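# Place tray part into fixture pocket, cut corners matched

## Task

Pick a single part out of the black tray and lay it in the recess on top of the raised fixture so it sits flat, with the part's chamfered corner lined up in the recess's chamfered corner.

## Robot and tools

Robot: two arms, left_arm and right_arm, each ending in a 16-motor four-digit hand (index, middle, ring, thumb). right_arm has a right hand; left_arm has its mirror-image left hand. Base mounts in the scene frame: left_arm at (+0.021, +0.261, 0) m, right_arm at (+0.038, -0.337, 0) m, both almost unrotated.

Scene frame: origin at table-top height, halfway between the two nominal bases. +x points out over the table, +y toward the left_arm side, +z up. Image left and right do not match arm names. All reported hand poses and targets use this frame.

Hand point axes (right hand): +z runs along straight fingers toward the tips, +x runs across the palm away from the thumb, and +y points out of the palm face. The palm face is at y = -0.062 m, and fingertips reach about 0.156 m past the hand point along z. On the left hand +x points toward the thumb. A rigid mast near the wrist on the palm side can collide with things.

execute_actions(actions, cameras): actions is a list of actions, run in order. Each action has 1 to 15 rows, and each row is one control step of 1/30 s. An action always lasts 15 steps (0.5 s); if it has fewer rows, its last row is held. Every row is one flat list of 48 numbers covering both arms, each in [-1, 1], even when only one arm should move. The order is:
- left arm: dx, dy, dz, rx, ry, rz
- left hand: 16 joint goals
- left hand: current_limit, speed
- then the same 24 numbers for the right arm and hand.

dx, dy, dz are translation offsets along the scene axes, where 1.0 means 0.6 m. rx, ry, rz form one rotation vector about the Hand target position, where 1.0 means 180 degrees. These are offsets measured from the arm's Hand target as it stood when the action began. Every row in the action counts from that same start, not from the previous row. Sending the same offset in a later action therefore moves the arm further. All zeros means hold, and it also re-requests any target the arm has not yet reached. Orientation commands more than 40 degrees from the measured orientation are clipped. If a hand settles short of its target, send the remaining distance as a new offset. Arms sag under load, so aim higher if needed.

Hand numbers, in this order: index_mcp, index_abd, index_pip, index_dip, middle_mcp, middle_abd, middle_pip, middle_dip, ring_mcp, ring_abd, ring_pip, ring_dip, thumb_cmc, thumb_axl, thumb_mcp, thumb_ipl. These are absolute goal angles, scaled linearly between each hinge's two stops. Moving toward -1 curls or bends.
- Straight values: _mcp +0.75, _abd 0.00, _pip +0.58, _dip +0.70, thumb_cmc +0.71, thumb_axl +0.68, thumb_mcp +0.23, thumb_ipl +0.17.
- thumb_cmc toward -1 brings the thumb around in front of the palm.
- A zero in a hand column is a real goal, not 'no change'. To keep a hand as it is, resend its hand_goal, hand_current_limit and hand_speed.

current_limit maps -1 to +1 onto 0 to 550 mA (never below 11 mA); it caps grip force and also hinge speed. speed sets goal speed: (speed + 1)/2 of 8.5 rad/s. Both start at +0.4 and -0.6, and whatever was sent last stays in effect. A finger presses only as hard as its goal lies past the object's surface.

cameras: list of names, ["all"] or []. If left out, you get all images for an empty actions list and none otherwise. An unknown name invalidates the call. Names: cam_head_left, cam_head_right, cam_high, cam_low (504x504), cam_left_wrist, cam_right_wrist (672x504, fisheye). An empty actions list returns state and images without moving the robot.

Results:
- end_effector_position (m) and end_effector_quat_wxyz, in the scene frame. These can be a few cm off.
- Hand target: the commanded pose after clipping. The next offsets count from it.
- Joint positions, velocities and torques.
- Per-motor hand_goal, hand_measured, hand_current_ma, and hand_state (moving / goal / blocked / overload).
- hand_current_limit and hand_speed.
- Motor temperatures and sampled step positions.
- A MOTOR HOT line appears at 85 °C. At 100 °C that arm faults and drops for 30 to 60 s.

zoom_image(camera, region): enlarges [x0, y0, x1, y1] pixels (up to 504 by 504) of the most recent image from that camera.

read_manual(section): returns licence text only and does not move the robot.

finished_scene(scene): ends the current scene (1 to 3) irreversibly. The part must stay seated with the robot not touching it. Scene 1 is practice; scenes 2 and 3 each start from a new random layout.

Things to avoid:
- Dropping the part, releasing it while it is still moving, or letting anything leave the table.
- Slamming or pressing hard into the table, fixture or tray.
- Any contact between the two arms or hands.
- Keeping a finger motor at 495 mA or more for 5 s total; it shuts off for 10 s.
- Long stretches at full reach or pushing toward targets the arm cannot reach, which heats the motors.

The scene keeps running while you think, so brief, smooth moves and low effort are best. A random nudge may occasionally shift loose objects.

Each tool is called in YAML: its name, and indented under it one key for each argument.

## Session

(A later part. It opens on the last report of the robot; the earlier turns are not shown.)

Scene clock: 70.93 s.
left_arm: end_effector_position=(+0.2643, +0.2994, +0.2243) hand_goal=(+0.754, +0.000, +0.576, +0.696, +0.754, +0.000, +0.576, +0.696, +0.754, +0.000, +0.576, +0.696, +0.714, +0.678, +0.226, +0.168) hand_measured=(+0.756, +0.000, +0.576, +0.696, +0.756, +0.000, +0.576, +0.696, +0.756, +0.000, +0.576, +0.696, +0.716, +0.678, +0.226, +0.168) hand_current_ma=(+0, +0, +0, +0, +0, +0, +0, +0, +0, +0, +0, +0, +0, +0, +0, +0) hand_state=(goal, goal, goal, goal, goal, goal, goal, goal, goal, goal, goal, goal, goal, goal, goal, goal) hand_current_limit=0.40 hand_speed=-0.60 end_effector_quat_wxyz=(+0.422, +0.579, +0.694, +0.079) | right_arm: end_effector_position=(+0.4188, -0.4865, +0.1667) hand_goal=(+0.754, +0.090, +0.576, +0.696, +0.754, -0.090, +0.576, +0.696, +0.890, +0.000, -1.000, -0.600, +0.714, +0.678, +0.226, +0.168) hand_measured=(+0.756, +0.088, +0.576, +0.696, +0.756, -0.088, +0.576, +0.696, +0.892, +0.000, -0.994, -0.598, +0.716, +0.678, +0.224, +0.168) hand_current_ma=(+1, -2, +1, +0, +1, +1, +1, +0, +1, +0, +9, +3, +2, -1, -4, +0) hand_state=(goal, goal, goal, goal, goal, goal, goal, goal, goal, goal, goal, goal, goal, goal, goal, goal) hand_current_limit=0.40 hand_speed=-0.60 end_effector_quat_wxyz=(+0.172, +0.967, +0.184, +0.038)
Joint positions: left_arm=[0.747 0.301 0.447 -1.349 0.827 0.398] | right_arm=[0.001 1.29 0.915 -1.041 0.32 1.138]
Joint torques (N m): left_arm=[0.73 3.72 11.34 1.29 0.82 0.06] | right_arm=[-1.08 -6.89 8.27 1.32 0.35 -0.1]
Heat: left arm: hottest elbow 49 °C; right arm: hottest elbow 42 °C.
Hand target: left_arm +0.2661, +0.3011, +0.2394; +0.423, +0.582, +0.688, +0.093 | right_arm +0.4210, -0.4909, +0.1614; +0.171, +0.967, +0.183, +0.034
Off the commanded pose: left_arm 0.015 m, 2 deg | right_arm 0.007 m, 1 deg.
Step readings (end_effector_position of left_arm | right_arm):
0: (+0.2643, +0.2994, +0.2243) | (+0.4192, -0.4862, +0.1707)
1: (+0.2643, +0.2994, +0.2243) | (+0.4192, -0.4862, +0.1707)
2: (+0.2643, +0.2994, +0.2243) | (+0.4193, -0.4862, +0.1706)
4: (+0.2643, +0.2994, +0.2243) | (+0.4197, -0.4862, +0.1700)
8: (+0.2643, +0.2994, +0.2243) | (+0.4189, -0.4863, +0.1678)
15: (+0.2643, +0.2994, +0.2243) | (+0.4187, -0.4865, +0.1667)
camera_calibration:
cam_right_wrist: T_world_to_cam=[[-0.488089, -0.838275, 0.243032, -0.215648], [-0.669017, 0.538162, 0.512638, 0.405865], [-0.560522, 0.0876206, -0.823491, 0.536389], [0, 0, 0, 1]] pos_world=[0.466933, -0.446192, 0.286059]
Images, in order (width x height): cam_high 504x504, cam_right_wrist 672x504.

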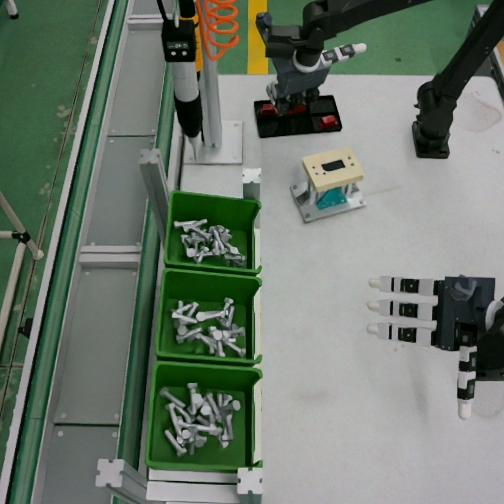

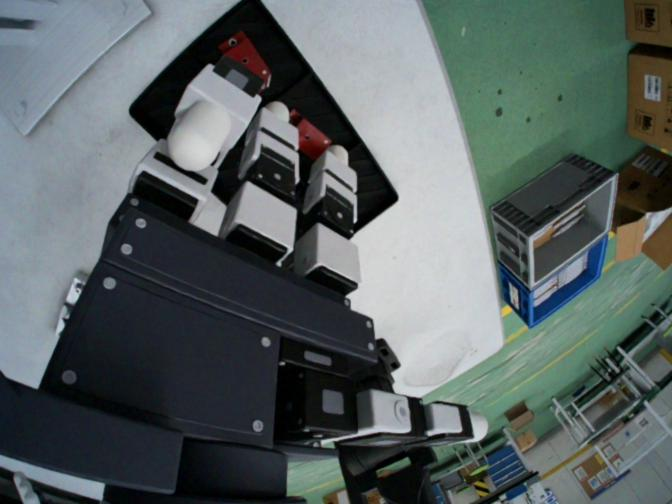

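execute_actions:
  actions:
    - [[0,0,0,0,0,0,0.754,0,0.576,0.696,0.754,0,0.576,0.696,0.754,0,0.576,0.696,0.714,0.678,0.226,0.168,0.4,-0.6,0,0,0,0,0,0,0.754,-0.05,0.576,0.696,0.754,0.05,0.576,0.696,0.89,0,-1,-0.6,0.714,0.678,0.226,0.168,0.1,-0.9]]
  cameras: ["cam_high","cam_right_wrist"]

zoom_image:
  camera: "cam_right_wrist"
  region: [250, 80, 360, 190]

Scene clock: 81.13 s.
left_arm: end_effector_position=(+0.2643, +0.2994, +0.2243) hand_goal=(+0.754, +0.000, +0.576, +0.696, +0.754, +0.000, +0.576, +0.696, +0.754, +0.000, +0.576, +0.696, +0.714, +0.678, +0.226, +0.168) hand_measured=(+0.756, +0.000, +0.576, +0.696, +0.756, +0.000, +0.576, +0.696, +0.756, +0.000, +0.576, +0.696, +0.716, +0.678, +0.226, +0.168) hand_current_ma=(+0, +0, +0, +0, +0, +0, +0, +0, +0, +0, +0, +0, +0, +0, +0, +0) hand_state=(goal, goal, goal, goal, goal, goal, goal, goal, goal, goal, goal, goal, goal, goal, goal, goal) hand_current_limit=0.40 hand_speed=-0.60 end_effector_quat_wxyz=(+0.422, +0.579, +0.694, +0.079) | right_arm: end_effector_position=(+0.4183, -0.4873, +0.1665) hand_goal=(+0.754, -0.050, +0.576, +0.696, +0.754, +0.050, +0.576, +0.696, +0.890, +0.000, -1.000, -0.600, +0.714, +0.678, +0.226, +0.168) hand_measured=(+0.754, +0.042, +0.576, +0.696, +0.756, -0.018, +0.576, +0.696, +0.892, +0.000, -0.994, -0.598, +0.716, +0.678, +0.224, +0.168) hand_current_ma=(+1, +266, +1, +0, +3, -183, +1, +0, +1, +0, +9, +3, +2, -1, -4, +0) hand_state=(goal, blocked, goal, goal, goal, blocked, goal, goal, goal, goal, goal, goal, goal, goal, goal, goal) hand_current_limit=0.10 hand_speed=-0.90 end_effector_quat_wxyz=(+0.172, +0.967, +0.183, +0.037)
Joint positions: left_arm=[0.747 0.301 0.447 -1.349 0.827 0.398] | right_arm=[-0.001 1.29 0.915 -1.041 0.32 1.138]
Joint torques (N m): left_arm=[0.26 3.37 11.34 1.29 0.81 0.06] | right_arm=[-1.03 -6.95 8.35 1.31 0.32 -0.09]
Heat: left arm: hottest elbow 50 °C; right arm: hottest elbow 42 °C.
Hand target: left_arm +0.2661, +0.3011, +0.2394; +0.423, +0.582, +0.688, +0.093 | right_arm +0.4210, -0.4910, +0.1615; +0.171, +0.967, +0.183, +0.034
Off the commanded pose: left_arm 0.015 m, 2 deg | right_arm 0.007 m, 0 deg.
Step readings (end_effector_position of left_arm | right_arm):
0: (+0.2643, +0.2994, +0.2243) | (+0.4188, -0.4865, +0.1667)
1: (+0.2643, +0.2994, +0.2243) | (+0.4188, -0.4865, +0.1667)
2: (+0.2643, +0.2994, +0.2243) | (+0.4188, -0.4865, +0.1667)
4: (+0.2643, +0.2994, +0.2243) | (+0.4188, -0.4866, +0.1667)
8: (+0.2643, +0.2994, +0.2243) | (+0.4183, -0.4871, +0.1665)
15: (+0.2643, +0.2994, +0.2243) | (+0.4183, -0.4873, +0.1665)
camera_calibration:
cam_right_wrist: T_world_to_cam=[[-0.489592, -0.837227, 0.24362, -0.215438], [-0.667568, 0.539645, 0.512968, 0.40607], [-0.560939, 0.0885115, -0.823112, 0.536472], [0, 0, 0, 1]] pos_world=[0.466531, -0.446988, 0.285761]
Images, in order (width x height): cam_high 504x504, cam_right_wrist 672x504.

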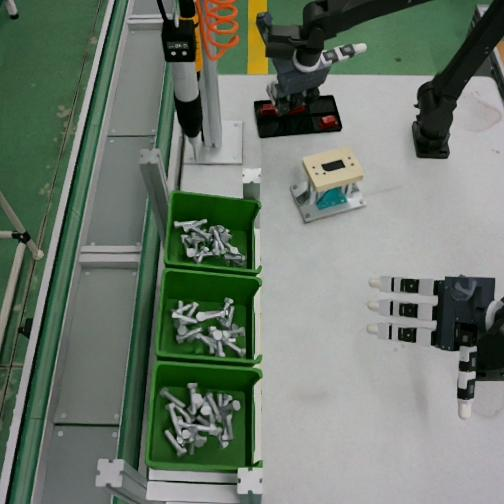

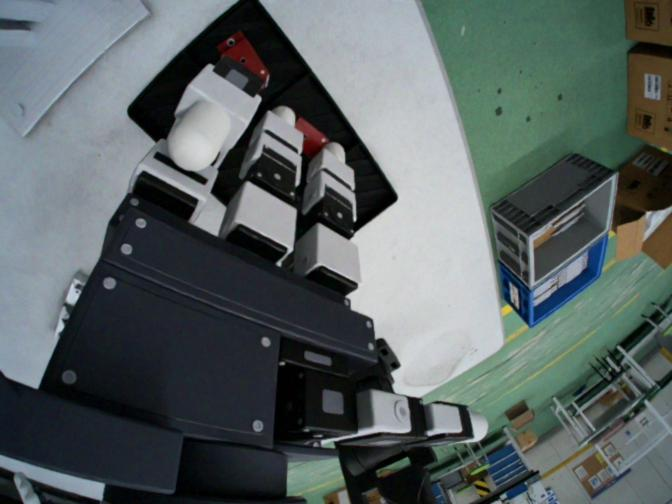

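Scaled by 4.582 from the camera's 672x504 image, which has a finer 960x720 frame.

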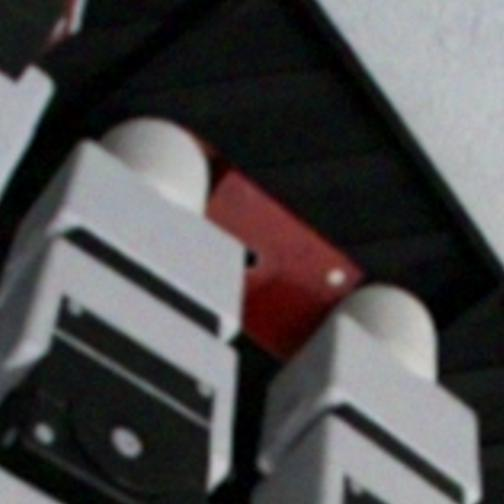

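execute_actions:
  actions:
    - [[0,0,0,0,0,0,0.754,0,0.576,0.696,0.754,0,0.576,0.696,0.754,0,0.576,0.696,0.714,0.678,0.226,0.168,0.4,-0.6,0,0,0,0,0,0,0.754,-0.17,0.576,0.696,0.754,0.17,0.576,0.696,0.89,0,-1,-0.6,0.714,0.678,0.226,0.168,0.1,-0.85]]
    - [[0,0,0,0,0,0,0.754,0,0.576,0.696,0.754,0,0.576,0.696,0.754,0,0.576,0.696,0.714,0.678,0.226,0.168,0.4,-0.6,0,0,0.045,0,-0.022,0,0.754,-0.17,0.576,0.696,0.754,0.17,0.576,0.696,0.89,0,-1,-0.6,0.714,0.678,0.226,0.168,0.1,-0.85]]
  cameras: ["cam_right_wrist"]

zoom_image:
  camera: "cam_right_wrist"
  region: [250, 80, 360, 190]

Scene clock: 85.93 s.
left_arm: end_effector_position=(+0.2643, +0.2994, +0.2243) hand_goal=(+0.754, +0.000, +0.576, +0.696, +0.754, +0.000, +0.576, +0.696, +0.754, +0.000, +0.576, +0.696, +0.714, +0.678, +0.226, +0.168) hand_measured=(+0.756, +0.000, +0.576, +0.696, +0.756, +0.000, +0.576, +0.696, +0.756, +0.000, +0.576, +0.696, +0.716, +0.678, +0.226, +0.168) hand_current_ma=(+0, +0, +0, +0, +0, +0, +0, +0, +0, +0, +0, +0, +0, +0, +0, +0) hand_state=(goal, goal, goal, goal, goal, goal, goal, goal, goal, goal, goal, goal, goal, goal, goal, goal) hand_current_limit=0.40 hand_speed=-0.60 end_effector_quat_wxyz=(+0.422, +0.579, +0.694, +0.079) | right_arm: end_effector_position=(+0.4172, -0.4867, +0.1755) hand_goal=(+0.754, -0.170, +0.576, +0.696, +0.754, +0.170, +0.576, +0.696, +0.890, +0.000, -1.000, -0.600, +0.714, +0.678, +0.226, +0.168) hand_measured=(+0.756, +0.042, +0.576, +0.696, +0.760, -0.016, +0.578, +0.696, +0.892, +0.000, -0.994, -0.598, +0.716, +0.678, +0.224, +0.168) hand_current_ma=(+1, +303, +1, +0, +9, -302, +1, +0, +1, +0, +9, +3, +2, -1, -4, +0) hand_state=(goal, blocked, goal, goal, goal, blocked, goal, goal, goal, goal, goal, goal, goal, goal, goal, goal) hand_current_limit=0.10 hand_speed=-0.85 end_effector_quat_wxyz=(+0.172, +0.967, +0.181, +0.051)
Joint positions: left_arm=[0.747 0.301 0.447 -1.349 0.827 0.398] | right_arm=[-0.002 1.263 0.915 -1.041 0.315 1.138]
Joint torques (N m): left_arm=[0.38 3.49 11.45 1.35 0.84 0.07] | right_arm=[-0.91 -9.93 9.42 1.14 0.41 -0.1]
Heat: left arm: hottest elbow 50 °C; right arm: hottest elbow 43 °C.
Hand target: left_arm +0.2661, +0.3011, +0.2394; +0.423, +0.582, +0.688, +0.093 | right_arm +0.4211, -0.4910, +0.1884; +0.177, +0.966, +0.177, +0.067
Off the commanded pose: left_arm 0.015 m, 2 deg | right_arm 0.014 m, 2 deg.
Step readings (end_effector_position of left_arm | right_arm):
0: (+0.2643, +0.2994, +0.2243) | (+0.4183, -0.4873, +0.1665)
1: (+0.2643, +0.2994, +0.2243) | (+0.4183, -0.4873, +0.1665)
2: (+0.2643, +0.2994, +0.2243) | (+0.4183, -0.4873, +0.1665)
4: (+0.2643, +0.2994, +0.2243) | (+0.4183, -0.4873, +0.1665)
8: (+0.2643, +0.2994, +0.2243) | (+0.4183, -0.4873, +0.1665)
15: (+0.2643, +0.2994, +0.2243) | (+0.4183, -0.4873, +0.1665)
16: (+0.2643, +0.2994, +0.2243) | (+0.4183, -0.4873, +0.1665)
17: (+0.2643, +0.2994, +0.2243) | (+0.4183, -0.4873, +0.1665)
19: (+0.2643, +0.2994, +0.2243) | (+0.4182, -0.4873, +0.1669)
23: (+0.2643, +0.2994, +0.2243) | (+0.4178, -0.4868, +0.1703)
30: (+0.2643, +0.2994, +0.2243) | (+0.4172, -0.4868, +0.1756)
camera_calibration:
cam_right_wrist: T_world_to_cam=[[-0.495813, -0.838418, 0.22633, -0.212741], [-0.681442, 0.537168, 0.497078, 0.407829], [-0.538337, 0.0922271, -0.837668, 0.538241], [0, 0, 0, 1]] pos_world=[0.462188, -0.447079, 0.296294]
Images, in order (width x height): cam_right_wrist 672x504.

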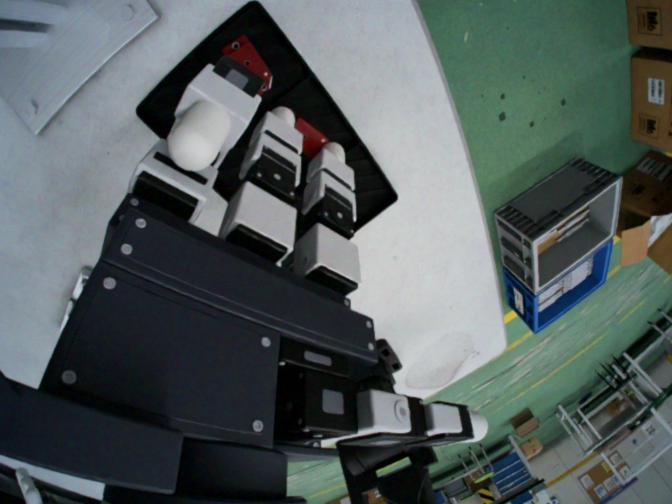

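Scaled by 4.582 from the camera's 672x504 image, which has a finer 960x720 frame.

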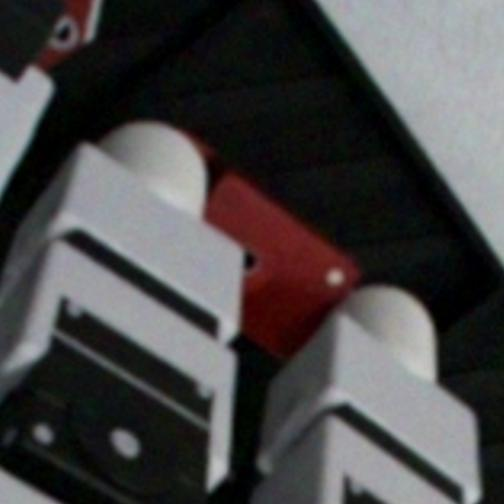

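execute_actions:
  actions:
    - [[0,0,0,0,0,0,0.754,0,0.576,0.696,0.754,0,0.576,0.696,0.754,0,0.576,0.696,0.714,0.678,0.226,0.168,0.4,-0.6,0,0,0.045,0,0.011,0,0.754,-0.17,0.576,0.696,0.754,0.17,0.576,0.696,0.89,0,-1,-0.6,0.714,0.678,0.226,0.168,0.1,-0.85]]
    - [[0,0,0,0,0,0,0.754,0,0.576,0.696,0.754,0,0.576,0.696,0.754,0,0.576,0.696,0.714,0.678,0.226,0.168,0.4,-0.6,0,0,0.05,0,0.011,0,0.754,-0.17,0.576,0.696,0.754,0.17,0.576,0.696,0.89,0,-1,-0.6,0.714,0.678,0.226,0.168,0.1,-0.85]]
    - [[0,0,0,0,0,0,0.754,0,0.576,0.696,0.754,0,0.576,0.696,0.754,0,0.576,0.696,0.714,0.678,0.226,0.168,0.4,-0.6,0,0,0.055,0,0,0,0.754,-0.17,0.576,0.696,0.754,0.17,0.576,0.696,0.89,0,-1,-0.6,0.714,0.678,0.226,0.168,0.1,-0.85]]
  cameras: ["cam_right_wrist","cam_high"]

zoom_image:
  camera: "cam_right_wrist"
  region: [250, 80, 360, 190]

zoom_image:
  camera: "cam_high"
  region: [250, 70, 350, 145]

Scene clock: 93.73 s.
left_arm: end_effector_position=(+0.2643, +0.2994, +0.2243) hand_goal=(+0.754, +0.000, +0.576, +0.696, +0.754, +0.000, +0.576, +0.696, +0.754, +0.000, +0.576, +0.696, +0.714, +0.678, +0.226, +0.168) hand_measured=(+0.756, +0.000, +0.576, +0.696, +0.756, +0.000, +0.576, +0.696, +0.756, +0.000, +0.576, +0.696, +0.716, +0.678, +0.226, +0.168) hand_current_ma=(+0, +0, +0, +0, +0, +0, +0, +0, +0, +0, +0, +0, +0, +0, +0, +0) hand_state=(goal, goal, goal, goal, goal, goal, goal, goal, goal, goal, goal, goal, goal, goal, goal, goal) hand_current_limit=0.40 hand_speed=-0.60 end_effector_quat_wxyz=(+0.422, +0.579, +0.694, +0.079) | right_arm: end_effector_position=(+0.4117, -0.4867, +0.2521) hand_goal=(+0.754, -0.170, +0.576, +0.696, +0.754, +0.170, +0.576, +0.696, +0.890, +0.000, -1.000, -0.600, +0.714, +0.678, +0.226, +0.168) hand_measured=(+0.758, +0.038, +0.578, +0.696, +0.760, -0.016, +0.578, +0.696, +0.892, +0.000, -0.994, -0.598, +0.716, +0.678, +0.224, +0.168) hand_current_ma=(+5, +302, +1, +0, +12, -302, +2, +0, +1, +0, +9, +3, +2, -1, -4, +0) hand_state=(goal, blocked, goal, goal, goal, blocked, goal, goal, goal, goal, goal, goal, goal, goal, goal, goal) hand_current_limit=0.10 hand_speed=-0.85 end_effector_quat_wxyz=(+0.164, +0.968, +0.189, +0.009)
Joint positions: left_arm=[0.747 0.301 0.447 -1.349 0.827 0.398] | right_arm=[-0.002 1.244 1.115 -1.347 0.316 1.136]
Joint torques (N m): left_arm=[0.67 3.6 11.15 1.31 0.84 0.06] | right_arm=[-0.85 -9.29 12.89 0.32 0.5 -0.06]
Heat: left arm: hottest elbow 50 °C; right arm: hottest elbow 43 °C.
Hand target: left_arm +0.2661, +0.3011, +0.2394; +0.423, +0.582, +0.688, +0.093 | right_arm +0.4210, -0.4909, +0.2783; +0.171, +0.967, +0.183, +0.034
Off the commanded pose: left_arm 0.015 m, 2 deg | right_arm 0.028 m, 3 deg.
Step readings (end_effector_position of left_arm | right_arm):
0: (+0.2643, +0.2994, +0.2243) | (+0.4172, -0.4867, +0.1755)
1: (+0.2643, +0.2994, +0.2243) | (+0.4171, -0.4867, +0.1755)
2: (+0.2643, +0.2994, +0.2243) | (+0.4161, -0.4867, +0.1753)
4: (+0.2643, +0.2994, +0.2243) | (+0.4114, -0.4865, +0.1754)
8: (+0.2643, +0.2994, +0.2243) | (+0.4074, -0.4864, +0.1799)
15: (+0.2643, +0.2994, +0.2243) | (+0.4084, -0.4864, +0.1872)
16: (+0.2643, +0.2994, +0.2243) | (+0.4082, -0.4864, +0.1876)
17: (+0.2643, +0.2994, +0.2243) | (+0.4074, -0.4864, +0.1888)
19: (+0.2643, +0.2994, +0.2243) | (+0.4051, -0.4863, +0.1945)
23: (+0.2643, +0.2994, +0.2243) | (+0.4086, -0.4866, +0.2106)
30: (+0.2643, +0.2994, +0.2243) | (+0.4107, -0.4866, +0.2197)
31: (+0.2643, +0.2994, +0.2243) | (+0.4102, -0.4866, +0.2197)
32: (+0.2643, +0.2994, +0.2243) | (+0.4094, -0.4866, +0.2207)
34: (+0.2643, +0.2994, +0.2243) | (+0.4075, -0.4865, +0.2256)
38: (+0.2643, +0.2994, +0.2243) | (+0.4105, -0.4866, +0.2413)
45: (+0.2643, +0.2994, +0.2243) | (+0.4124, -0.4867, +0.2522)
camera_calibration:
cam_right_wrist: T_world_to_cam=[[-0.473444, -0.839317, 0.267202, -0.252686], [-0.635925, 0.535603, 0.555633, 0.331738], [-0.609466, 0.0931408, -0.787322, 0.616417], [0, 0, 0, 1]] pos_world=[0.467013, -0.447178, 0.368512]
Images, in order (width x height): cam_high 504x504, cam_right_wrist 672x504.

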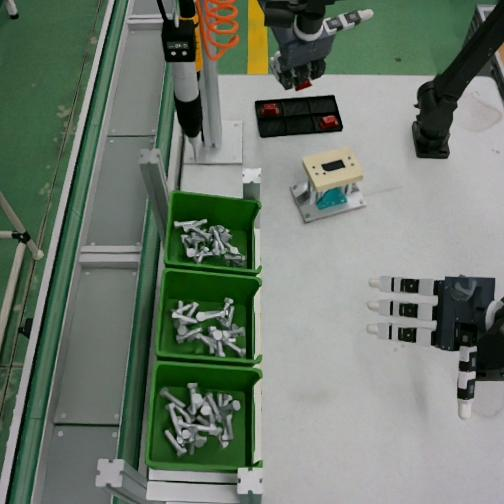

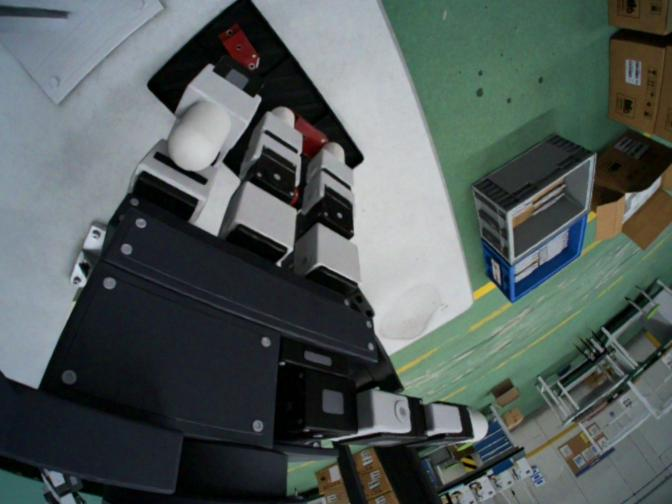

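Scaled by 4.582 from the camera's 672x504 image, which has a finer 960x720 frame.

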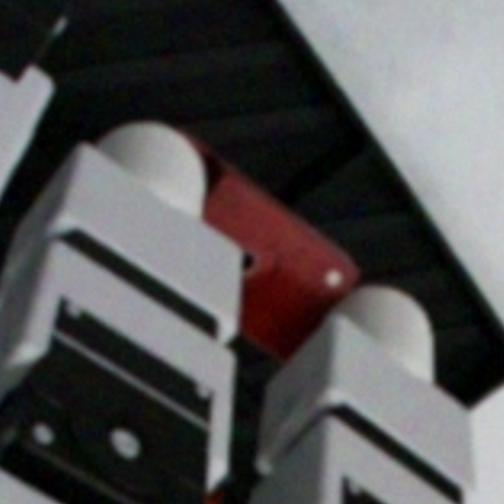

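Scaled by 5.040 from the camera's 504x504 image, which has a finer 720x720 frame.

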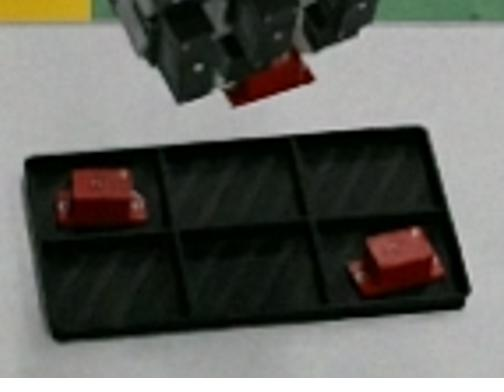

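execute_actions:
  actions:
    - [[0,0,0,0,0,0,0.754,0,0.576,0.696,0.754,0,0.576,0.696,0.754,0,0.576,0.696,0.714,0.678,0.226,0.168,0.4,-0.6,0.0022,0.0617,0.03,0,0,0.0978,0.754,-0.17,0.576,0.696,0.754,0.17,0.576,0.696,0.89,0,-1,-0.6,0.714,0.678,0.226,0.168,0.1,-0.85]]
    - [[0,0,0,0,0,0,0.754,0,0.576,0.696,0.754,0,0.576,0.696,0.754,0,0.576,0.696,0.714,0.678,0.226,0.168,0.4,-0.6,-0.001,0.0658,0.03,0,0,0.0978,0.754,-0.17,0.576,0.696,0.754,0.17,0.576,0.696,0.89,0,-1,-0.6,0.714,0.678,0.226,0.168,0.1,-0.85]]
    - [[0,0,0,0,0,0,0.754,0,0.576,0.696,0.754,0,0.576,0.696,0.754,0,0.576,0.696,0.714,0.678,0.226,0.168,0.4,-0.6,-0.0053,0.0687,0,0,0,0.0978,0.754,-0.17,0.576,0.696,0.754,0.17,0.576,0.696,0.89,0,-1,-0.6,0.714,0.678,0.226,0.168,0.1,-0.85]]
    - [[0,0,0,0,0,0,0.754,0,0.576,0.696,0.754,0,0.576,0.696,0.754,0,0.576,0.696,0.714,0.678,0.226,0.168,0.4,-0.6,-0.0105,0.07,0,0,0,0.0978,0.754,-0.17,0.576,0.696,0.754,0.17,0.576,0.696,0.89,0,-1,-0.6,0.714,0.678,0.226,0.168,0.1,-0.85]]
    - [[0,0,0,0,0,0,0.754,0,0.576,0.696,0.754,0,0.576,0.696,0.754,0,0.576,0.696,0.714,0.678,0.226,0.168,0.4,-0.6,-0.0158,0.07,0,0,0,0.0978,0.754,-0.17,0.576,0.696,0.754,0.17,0.576,0.696,0.89,0,-1,-0.6,0.714,0.678,0.226,0.168,0.1,-0.85]]
  cameras: ["cam_right_wrist","cam_high"]

Scene clock: 99.70 s.
left_arm: end_effector_position=(+0.2643, +0.2994, +0.2243) hand_goal=(+0.754, +0.000, +0.576, +0.696, +0.754, +0.000, +0.576, +0.696, +0.754, +0.000, +0.576, +0.696, +0.714, +0.678, +0.226, +0.168) hand_measured=(+0.756, +0.000, +0.576, +0.696, +0.756, +0.000, +0.576, +0.696, +0.756, +0.000, +0.576, +0.696, +0.716, +0.678, +0.226, +0.168) hand_current_ma=(+0, +0, +0, +0, +0, +0, +0, +0, +0, +0, +0, +0, +0, +0, +0, +0) hand_state=(goal, goal, goal, goal, goal, goal, goal, goal, goal, goal, goal, goal, goal, goal, goal, goal) hand_current_limit=0.40 hand_speed=-0.60 end_effector_quat_wxyz=(+0.422, +0.579, +0.694, +0.079) | right_arm: end_effector_position=(+0.4029, -0.2887, +0.3053) hand_goal=(+0.754, -0.170, +0.576, +0.696, +0.754, +0.170, +0.576, +0.696, +0.890, +0.000, -1.000, -0.600, +0.714, +0.678, +0.226, +0.168) hand_measured=(+0.756, +0.038, +0.578, +0.696, +0.762, -0.016, +0.578, +0.696, +0.892, +0.000, -0.994, -0.598, +0.716, +0.678, +0.224, +0.168) hand_current_ma=(+1, +302, +1, +0, +14, -302, +3, +0, +1, +0, +9, +3, +2, -1, -4, +0) hand_state=(goal, blocked, goal, goal, goal, blocked, goal, goal, goal, goal, goal, goal, goal, goal, goal, goal) hand_current_limit=0.10 hand_speed=-0.85 end_effector_quat_wxyz=(+0.094, +0.572, +0.803, +0.138)
Joint positions: left_arm=[0.747 0.301 0.447 -1.349 0.827 0.398] | right_arm=[0.14 0.861 0.991 -1.375 -0.08 -0.212]
Joint torques (N m): left_arm=[0.56 3.66 11.43 1.36 0.86 0.03] | right_arm=[-0.62 -3.43 10.39 1.16 -0.14 -0.11]
Heat: left arm: hottest elbow 51 °C; right arm: hottest elbow 44 °C.
Hand target: left_arm +0.2661, +0.3011, +0.2394; +0.423, +0.582, +0.688, +0.093 | right_arm +0.4027, -0.2892, +0.3144; +0.100, +0.568, +0.804, +0.143
Off the commanded pose: left_arm 0.015 m, 2 deg | right_arm 0.009 m, 1 deg.
Step readings (end_effector_position of left_arm | right_arm):
0: (+0.2643, +0.2994, +0.2243) | (+0.4117, -0.4867, +0.2521)
1: (+0.2643, +0.2994, +0.2243) | (+0.4119, -0.4866, +0.2522)
2: (+0.2643, +0.2994, +0.2243) | (+0.4130, -0.4857, +0.2527)
4: (+0.2643, +0.2994, +0.2243) | (+0.4161, -0.4805, +0.2576)
8: (+0.2643, +0.2994, +0.2243) | (+0.4180, -0.4651, +0.2791)
15: (+0.2643, +0.2994, +0.2243) | (+0.4184, -0.4569, +0.2944)
16: (+0.2643, +0.2994, +0.2243) | (+0.4190, -0.4561, +0.2936)
17: (+0.2643, +0.2994, +0.2243) | (+0.4203, -0.4535, +0.2928)
19: (+0.2643, +0.2994, +0.2243) | (+0.4216, -0.4452, +0.2906)
23: (+0.2643, +0.2994, +0.2243) | (+0.4189, -0.4255, +0.2953)
30: (+0.2643, +0.2994, +0.2243) | (+0.4190, -0.4175, +0.3067)
31: (+0.2643, +0.2994, +0.2243) | (+0.4197, -0.4165, +0.3063)
32: (+0.2643, +0.2994, +0.2243) | (+0.4205, -0.4136, +0.3053)
34: (+0.2643, +0.2994, +0.2243) | (+0.4199, -0.4044, +0.3013)
38: (+0.2643, +0.2994, +0.2243) | (+0.4147, -0.3862, +0.2994)
45: (+0.2643, +0.2994, +0.2243) | (+0.4153, -0.3767, +0.3054)
46: (+0.2643, +0.2994, +0.2243) | (+0.4157, -0.3755, +0.3051)
47: (+0.2643, +0.2994, +0.2243) | (+0.4162, -0.3722, +0.3044)
49: (+0.2643, +0.2994, +0.2243) | (+0.4152, -0.3624, +0.3014)
53: (+0.2643, +0.2994, +0.2243) | (+0.4103, -0.3462, +0.3009)
60: (+0.2643, +0.2994, +0.2243) | (+0.4104, -0.3350, +0.3049)
61: (+0.2643, +0.2994, +0.2243) | (+0.4106, -0.3334, +0.3048)
62: (+0.2643, +0.2994, +0.2243) | (+0.4109, -0.3298, +0.3046)
64: (+0.2643, +0.2994, +0.2243) | (+0.4100, -0.3193, +0.3038)
68: (+0.2643, +0.2994, +0.2243) | (+0.4054, -0.3042, +0.3040)
75: (+0.2643, +0.2994, +0.2243) | (+0.4035, -0.2924, +0.3052)
camera_calibration:
cam_right_wrist: T_world_to_cam=[[0.819639, -0.523113, 0.23355, -0.524228], [-0.558613, -0.639373, 0.528351, -0.171482], [-0.127061, -0.563521, -0.816272, 0.259404], [0, 0, 0, 1]] pos_world=[0.366846, -0.237692, 0.424781]
Images, in order (width x height): cam_high 504x504, cam_right_wrist 672x504.

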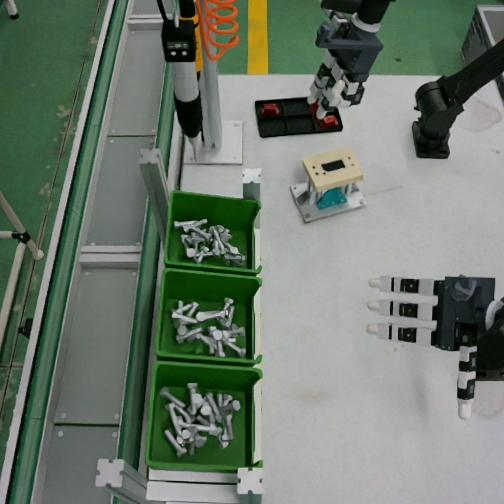

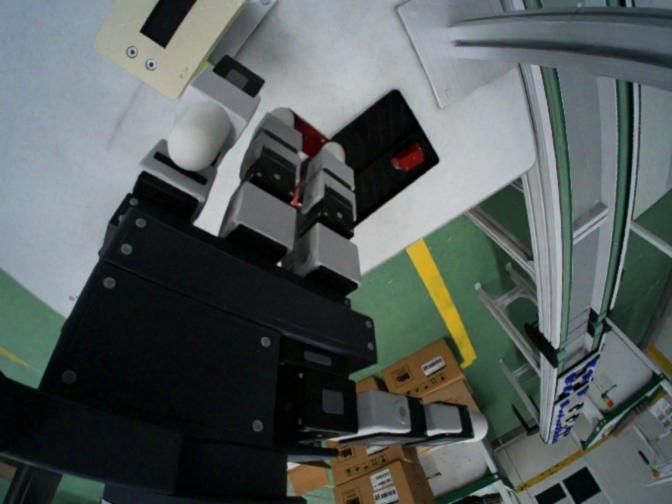

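execute_actions:
  actions:
    - [[0,0,0,0,0,0,0.754,0,0.576,0.696,0.754,0,0.576,0.696,0.754,0,0.576,0.696,0.714,0.678,0.226,0.168,0.4,-0.6,-0.0197,0.0655,0.015,0,0,0.0978,0.754,-0.17,0.576,0.696,0.754,0.17,0.576,0.696,0.89,0,-1,-0.6,0.714,0.678,0.226,0.168,0.1,-0.85]]
    - [[0,0,0,0,0,0,0.754,0,0.576,0.696,0.754,0,0.576,0.696,0.754,0,0.576,0.696,0.714,0.678,0.226,0.168,0.4,-0.6,-0.0238,0.0625,0.01,0,0,0.0978,0.754,-0.17,0.576,0.696,0.754,0.17,0.576,0.696,0.89,0,-1,-0.6,0.714,0.678,0.226,0.168,0.1,-0.85]]
    - [[0,0,0,0,0,0,0.754,0,0.576,0.696,0.754,0,0.576,0.696,0.754,0,0.576,0.696,0.714,0.678,0.226,0.168,0.4,-0.6,-0.027,0.058,0,0,0,0.0978,0.754,-0.17,0.576,0.696,0.754,0.17,0.576,0.696,0.89,0,-1,-0.6,0.714,0.678,0.226,0.168,0.1,-0.85]]
    - [[0,0,0,0,0,0,0.754,0,0.576,0.696,0.754,0,0.576,0.696,0.754,0,0.576,0.696,0.714,0.678,0.226,0.168,0.4,-0.6,-0.0283,0.0532,0,0,0,0.0978,0.754,-0.17,0.576,0.696,0.754,0.17,0.576,0.696,0.89,0,-1,-0.6,0.714,0.678,0.226,0.168,0.1,-0.85]]
    - [[0,0,0,0,0,0,0.754,0,0.576,0.696,0.754,0,0.576,0.696,0.754,0,0.576,0.696,0.714,0.678,0.226,0.168,0.4,-0.6,-0.0285,0.0478,0,0,0,0.0978,0.754,-0.17,0.576,0.696,0.754,0.17,0.576,0.696,0.89,0,-1,-0.6,0.714,0.678,0.226,0.168,0.1,-0.85]]
  cameras: ["cam_right_wrist","cam_high","cam_head_left","cam_head_right"]

zoom_image:
  camera: "cam_right_wrist"
  region: [230, 30, 370, 170]

zoom_image:
  camera: "cam_high"
  region: [290, 110, 390, 210]

Scene clock: 108.60 s.
left_arm: end_effector_position=(+0.2643, +0.2994, +0.2243) hand_goal=(+0.754, +0.000, +0.576, +0.696, +0.754, +0.000, +0.576, +0.696, +0.754, +0.000, +0.576, +0.696, +0.714, +0.678, +0.226, +0.168) hand_measured=(+0.756, +0.000, +0.576, +0.696, +0.756, +0.000, +0.576, +0.696, +0.756, +0.000, +0.576, +0.696, +0.716, +0.678, +0.226, +0.168) hand_current_ma=(+0, +0, +0, +0, +0, +0, +0, +0, +0, +0, +0, +0, +0, +0, +0, +0) hand_state=(goal, goal, goal, goal, goal, goal, goal, goal, goal, goal, goal, goal, goal, goal, goal, goal) hand_current_limit=0.40 hand_speed=-0.60 end_effector_quat_wxyz=(+0.422, +0.579, +0.694, +0.079) | right_arm: end_effector_position=(+0.3197, -0.1230, +0.3107) hand_goal=(+0.754, -0.170, +0.576, +0.696, +0.754, +0.170, +0.576, +0.696, +0.890, +0.000, -1.000, -0.600, +0.714, +0.678, +0.226, +0.168) hand_measured=(+0.756, +0.038, +0.578, +0.696, +0.764, -0.016, +0.580, +0.696, +0.892, +0.000, -0.994, -0.598, +0.716, +0.678, +0.224, +0.168) hand_current_ma=(+3, +303, +1, +0, +19, -302, +4, +0, +1, +0, +9, +3, +3, -1, -4, +0) hand_state=(goal, blocked, goal, goal, goal, blocked, goal, goal, goal, goal, goal, goal, goal, goal, goal, goal) hand_current_limit=0.10 hand_speed=-0.85 end_effector_quat_wxyz=(-0.045, -0.136, +0.975, +0.170)
Joint positions: left_arm=[0.747 0.301 0.447 -1.349 0.827 0.398] | right_arm=[0.277 1.167 1.203 -1.662 -0.348 -1.612]
Joint torques (N m): left_arm=[0.79 3.55 11.34 1.43 0.88 0.05] | right_arm=[0.62 -6.01 12.96 0.14 -0.5 -0.08]
Heat: left arm: hottest elbow 51 °C; right arm: hottest elbow 44 °C.
Hand target: left_arm +0.2661, +0.3011, +0.2394; +0.423, +0.582, +0.688, +0.093 | right_arm +0.3264, -0.1170, +0.3294; -0.028, -0.150, +0.973, +0.172
Off the commanded pose: left_arm 0.015 m, 2 deg | right_arm 0.021 m, 3 deg.
Step readings (end_effector_position of left_arm | right_arm):
0: (+0.2643, +0.2994, +0.2243) | (+0.4029, -0.2886, +0.3053)
1: (+0.2643, +0.2994, +0.2243) | (+0.4027, -0.2880, +0.3053)
2: (+0.2643, +0.2994, +0.2243) | (+0.4017, -0.2847, +0.3051)
4: (+0.2643, +0.2994, +0.2243) | (+0.3976, -0.2747, +0.3041)
8: (+0.2643, +0.2994, +0.2243) | (+0.3902, -0.2610, +0.3026)
15: (+0.2643, +0.2994, +0.2243) | (+0.3840, -0.2509, +0.3020)
16: (+0.2643, +0.2994, +0.2243) | (+0.3835, -0.2498, +0.3020)
17: (+0.2643, +0.2994, +0.2243) | (+0.3817, -0.2466, +0.3020)
19: (+0.2643, +0.2994, +0.2243) | (+0.3764, -0.2378, +0.3020)
23: (+0.2643, +0.2994, +0.2243) | (+0.3701, -0.2253, +0.3020)
30: (+0.2643, +0.2994, +0.2243) | (+0.3685, -0.2158, +0.3029)
31: (+0.2643, +0.2994, +0.2243) | (+0.3680, -0.2149, +0.3030)
32: (+0.2643, +0.2994, +0.2243) | (+0.3665, -0.2125, +0.3035)
34: (+0.2643, +0.2994, +0.2243) | (+0.3623, -0.2054, +0.3052)
38: (+0.2643, +0.2994, +0.2243) | (+0.3584, -0.1941, +0.3060)
45: (+0.2643, +0.2994, +0.2243) | (+0.3550, -0.1861, +0.3036)
46: (+0.2643, +0.2994, +0.2243) | (+0.3544, -0.1855, +0.3038)
47: (+0.2643, +0.2994, +0.2243) | (+0.3527, -0.1836, +0.3045)
49: (+0.2643, +0.2994, +0.2243) | (+0.3478, -0.1760, +0.3072)
53: (+0.2643, +0.2994, +0.2243) | (+0.3427, -0.1604, +0.3088)
60: (+0.2643, +0.2994, +0.2243) | (+0.3386, -0.1530, +0.3052)
61: (+0.2643, +0.2994, +0.2243) | (+0.3378, -0.1526, +0.3056)
62: (+0.2643, +0.2994, +0.2243) | (+0.3357, -0.1510, +0.3064)
64: (+0.2643, +0.2994, +0.2243) | (+0.3313, -0.1450, +0.3096)
68: (+0.2643, +0.2994, +0.2243) | (+0.3268, -0.1297, +0.3117)
75: (+0.2643, +0.2994, +0.2243) | (+0.3218, -0.1233, +0.3075)
camera_calibration:
cam_right_wrist: T_world_to_cam=[[0.571606, 0.791414, 0.216636, -0.124478], [0.630001, -0.592461, 0.502084, -0.481005], [0.525704, -0.150514, -0.837246, 0.195304], [0, 0, 0, 1]] pos_world=[0.271514, -0.157067, 0.431989]
Images, in order (width x height): cam_head_left 504x504, cam_head_right 504x504, cam_high 504x504, cam_right_wrist 672x504.

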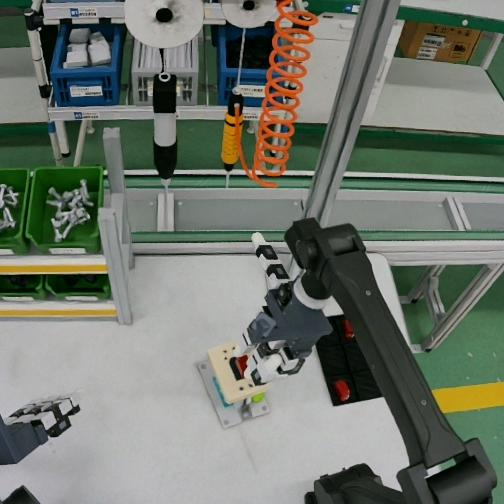

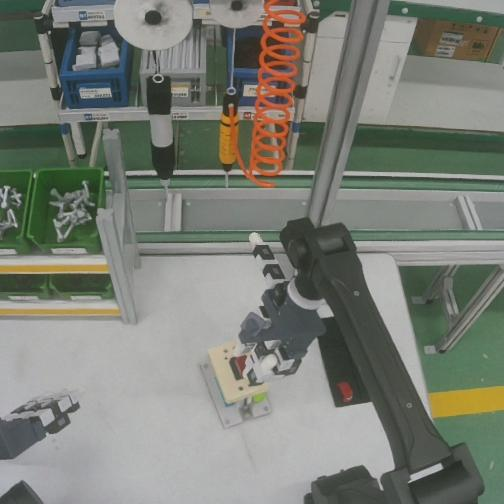

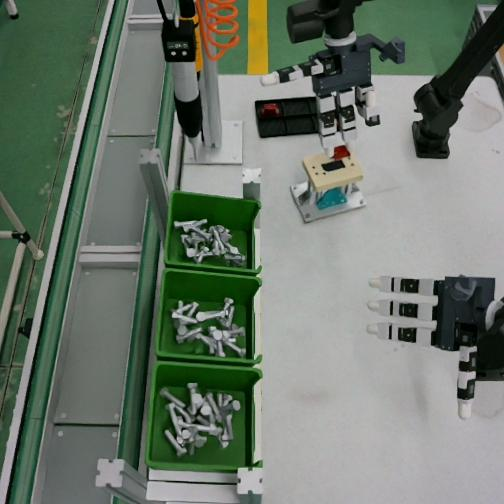

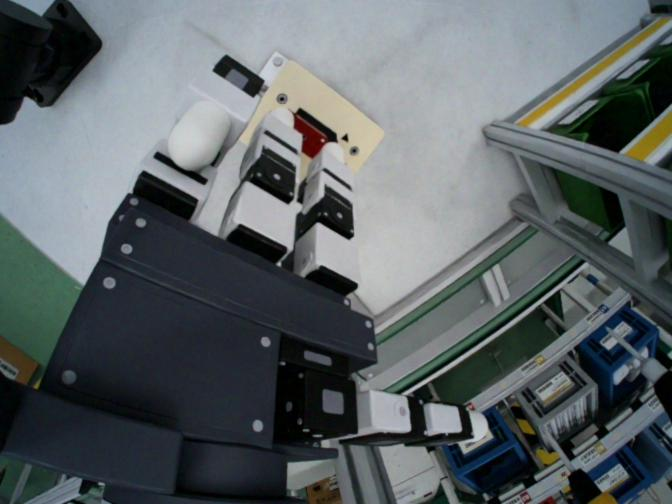

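Scaled by 3.600 from the camera's 672x504 image, which has a finer 960x720 frame.

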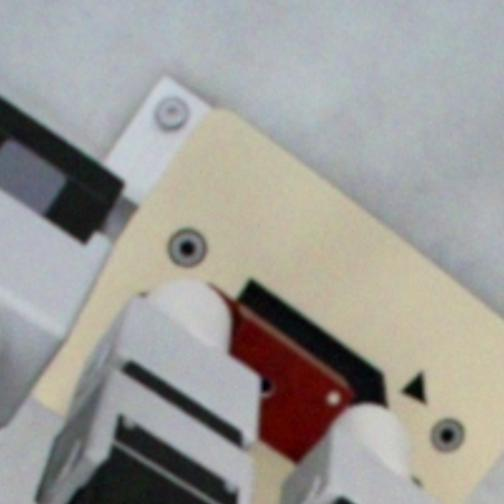

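Scaled by 5.040 from the camera's 504x504 image, which has a finer 720x720 frame.

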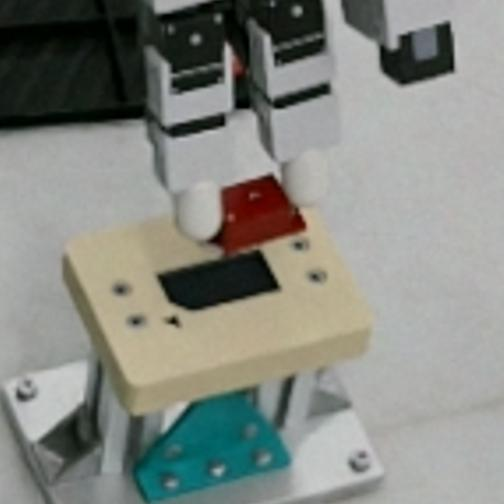

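zoom_image:
  camera: "cam_right_wrist"
  region: [280, 100, 350, 170]

zoom_image:
  camera: "cam_high"
  region: [315, 140, 355, 180]

zoom_image:
  camera: "cam_head_left"
  region: [200, 335, 270, 405]

Scaled by 7.200 from the camera's 672x504 image, which has a finer 960x720 frame.

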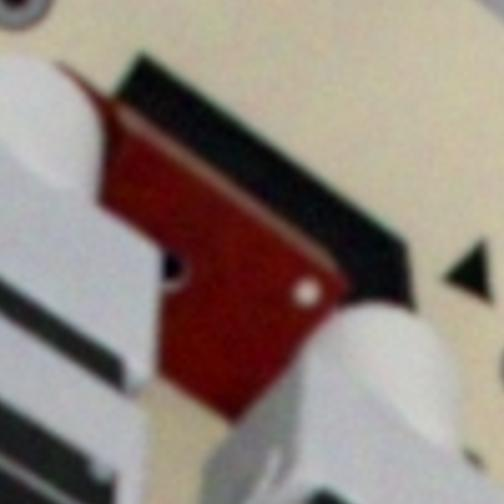

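Scaled by 12.600 from the camera's 504x504 image, which has a finer 720x720 frame.

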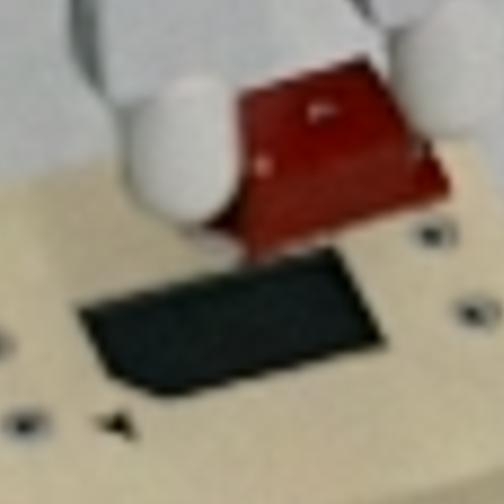

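Scaled by 7.200 from the camera's 504x504 image, which has a finer 720x720 frame.

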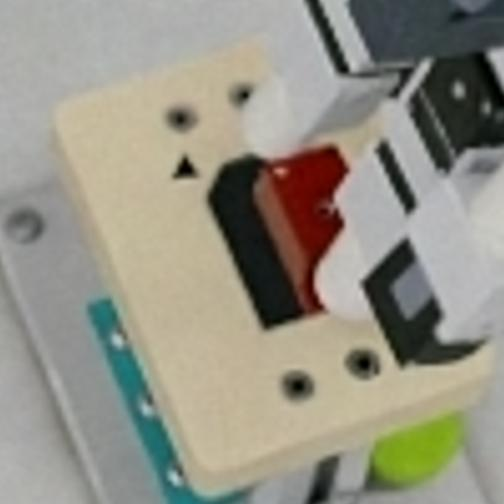

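zoom_image:
  camera: "cam_high"
  region: [328, 140, 354, 166]

Scaled by 19.385 from the camera's 504x504 image, which has a finer 720x720 frame.

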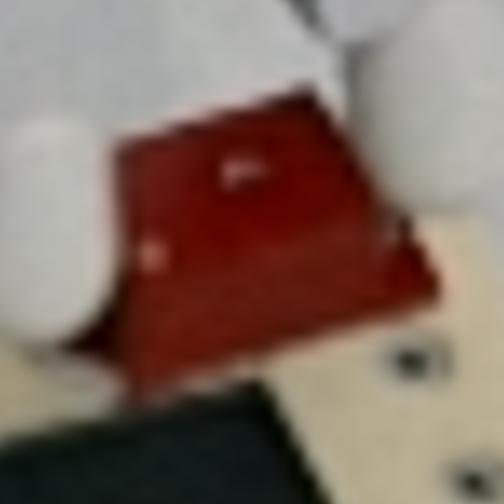

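zoom_image:
  camera: "cam_head_left"
  region: [225, 350, 255, 385]

zoom_image:
  camera: "cam_head_right"
  region: [225, 350, 255, 385]

Scaled by 14.400 from the camera's 504x504 image, which has a finer 720x720 frame.

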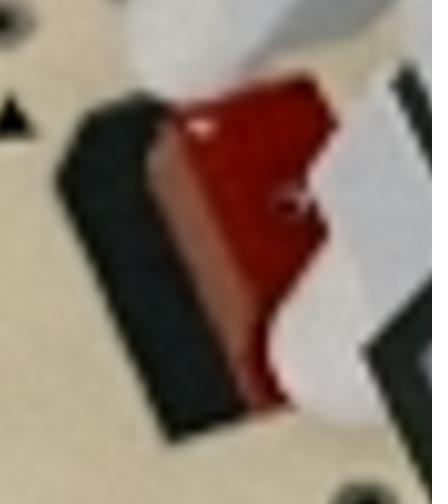

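Scaled by 14.400 from the camera's 504x504 image, which has a finer 720x720 frame.

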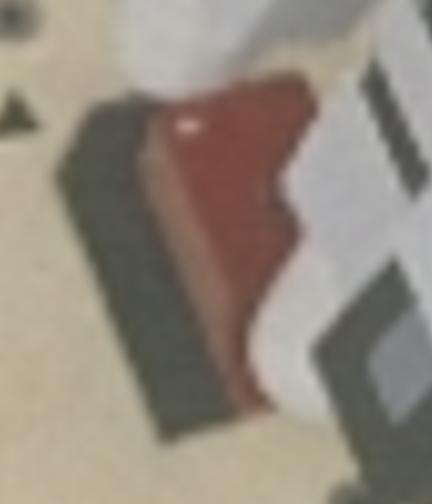

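execute_actions:
  actions:
    - [[0,0,0,0,0,0,0.754,0,0.576,0.696,0.754,0,0.576,0.696,0.754,0,0.576,0.696,0.714,0.678,0.226,0.168,0.4,-0.6,0.0125,0.01,-0.03,0,0,0,0.754,-0.17,0.576,0.696,0.754,0.17,0.576,0.696,0.89,0,-1,-0.6,0.714,0.678,0.226,0.168,0.1,-0.85]]
  cameras: ["cam_right_wrist","cam_high","cam_head_left","cam_head_right"]

zoom_image:
  camera: "cam_right_wrist"
  region: [280, 90, 360, 170]

zoom_image:
  camera: "cam_high"
  region: [315, 140, 355, 180]

zoom_image:
  camera: "cam_head_left"
  region: [215, 345, 255, 385]

Scene clock: 135.90 s.
left_arm: end_effector_position=(+0.2643, +0.2994, +0.2243) hand_goal=(+0.754, +0.000, +0.576, +0.696, +0.754, +0.000, +0.576, +0.696, +0.754, +0.000, +0.576, +0.696, +0.714, +0.678, +0.226, +0.168) hand_measured=(+0.756, +0.000, +0.576, +0.696, +0.756, +0.000, +0.576, +0.696, +0.756, +0.000, +0.576, +0.696, +0.716, +0.678, +0.226, +0.168) hand_current_ma=(+0, +0, +0, +0, +0, +0, +0, +0, +0, +0, +0, +0, +0, +0, +0, +0) hand_state=(goal, goal, goal, goal, goal, goal, goal, goal, goal, goal, goal, goal, goal, goal, goal, goal) hand_current_limit=0.40 hand_speed=-0.60 end_effector_quat_wxyz=(+0.422, +0.579, +0.694, +0.079) | right_arm: end_effector_position=(+0.3283, -0.1169, +0.3043) hand_goal=(+0.754, -0.170, +0.576, +0.696, +0.754, +0.170, +0.576, +0.696, +0.890, +0.000, -1.000, -0.600, +0.714, +0.678, +0.226, +0.168) hand_measured=(+0.756, +0.038, +0.578, +0.696, +0.764, -0.016, +0.580, +0.696, +0.892, +0.000, -0.994, -0.598, +0.716, +0.678, +0.224, +0.168) hand_current_ma=(+3, +303, +1, +0, +19, -302, +4, +0, +1, +0, +9, +3, +3, -1, -4, +0) hand_state=(goal, blocked, goal, goal, goal, blocked, goal, goal, goal, goal, goal, goal, goal, goal, goal, goal) hand_current_limit=0.10 hand_speed=-0.85 end_effector_quat_wxyz=(-0.038, -0.143, +0.974, +0.170)
Joint positions: left_arm=[0.747 0.301 0.447 -1.349 0.827 0.398] | right_arm=[0.288 1.189 1.203 -1.625 -0.348 -1.613]
Joint torques (N m): left_arm=[0.73 3.78 11.4 1.32 0.87 0.08] | right_arm=[0.67 -6.42 10.62 0.87 -0.54 0.01]
Motor temperatures (°C): left_arm=[30 25 52 25 28 23] | right_arm=[26 28 44 25 27 24]
Heat: left arm: hottest elbow 52 °C; right arm: hottest elbow 44 °C.
Hand target: left_arm +0.2661, +0.3011, +0.2394; +0.423, +0.582, +0.688, +0.093 | right_arm +0.3338, -0.1110, +0.3113; -0.028, -0.150, +0.973, +0.172
Off the commanded pose: left_arm 0.015 m, 2 deg | right_arm 0.011 m, 1 deg.
Step readings (end_effector_position of left_arm | right_arm):
0: (+0.2643, +0.2994, +0.2243) | (+0.3197, -0.1230, +0.3107)
1: (+0.2643, +0.2994, +0.2243) | (+0.3197, -0.1230, +0.3107)
2: (+0.2643, +0.2994, +0.2243) | (+0.3196, -0.1226, +0.3106)
4: (+0.2643, +0.2994, +0.2243) | (+0.3210, -0.1214, +0.3101)
8: (+0.2643, +0.2994, +0.2243) | (+0.3256, -0.1183, +0.3070)
15: (+0.2643, +0.2994, +0.2243) | (+0.3283, -0.1169, +0.3043)
camera_calibration:
cam_right_wrist: T_world_to_cam=[[0.55863, 0.797544, 0.227719, -0.131262], [0.629714, -0.586514, 0.509374, -0.480983], [0.539808, -0.141154, -0.829869, 0.180551], [0, 0, 0, 1]] pos_world=[0.278746, -0.151931, 0.424725]
Images, in order (width x height): cam_head_left 504x504, cam_head_right 504x504, cam_high 504x504, cam_right_wrist 672x504.

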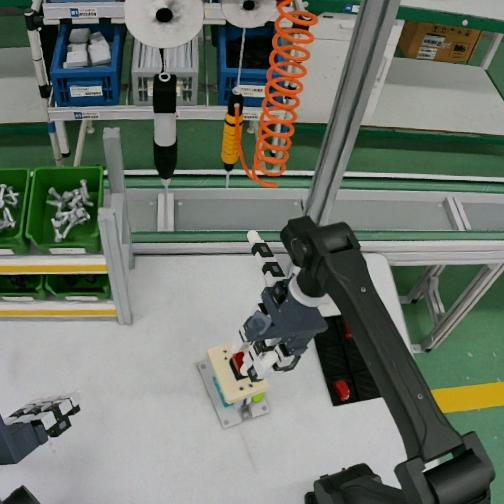

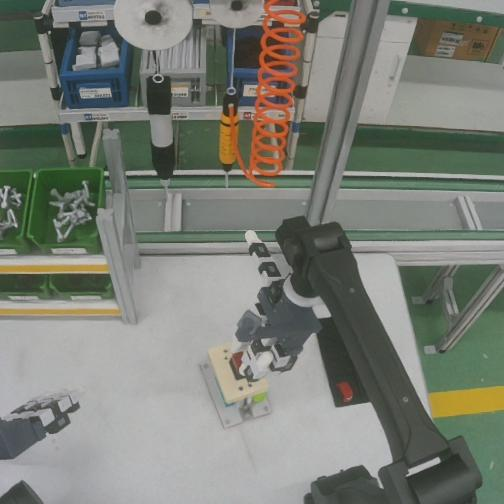

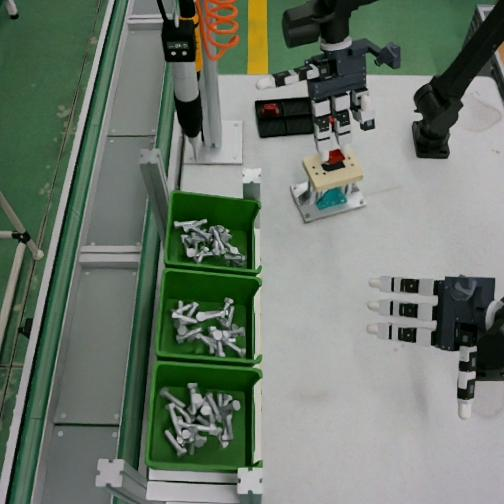

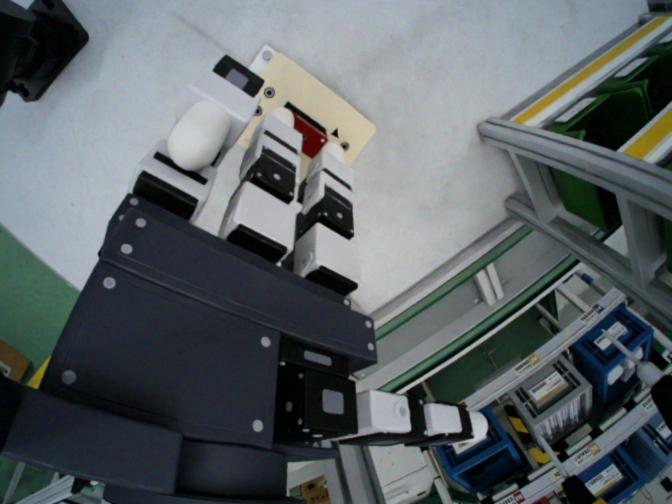

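Scaled by 6.300 from the camera's 672x504 image, which has a finer 960x720 frame.

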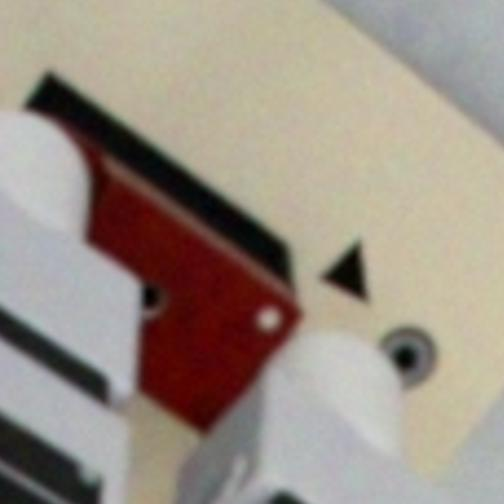

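Scaled by 12.600 from the camera's 504x504 image, which has a finer 720x720 frame.

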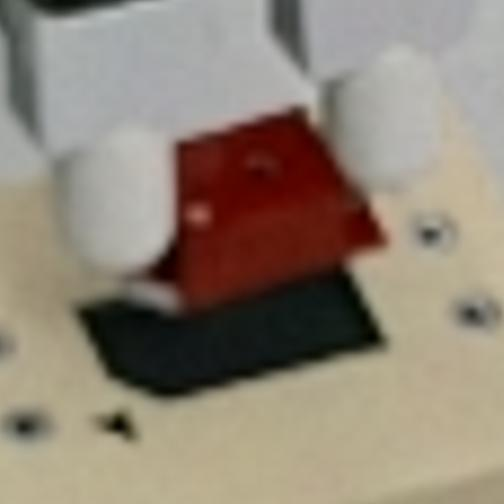

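Scaled by 12.600 from the camera's 504x504 image, which has a finer 720x720 frame.

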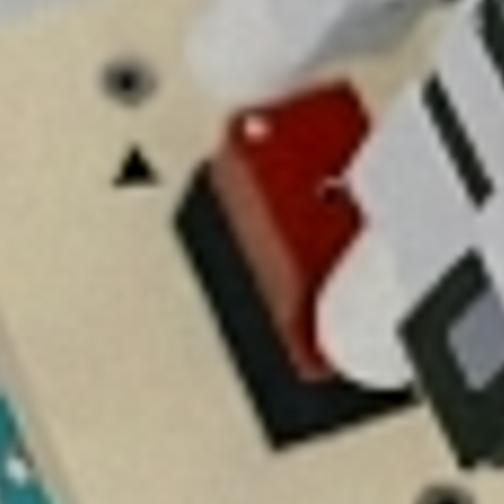

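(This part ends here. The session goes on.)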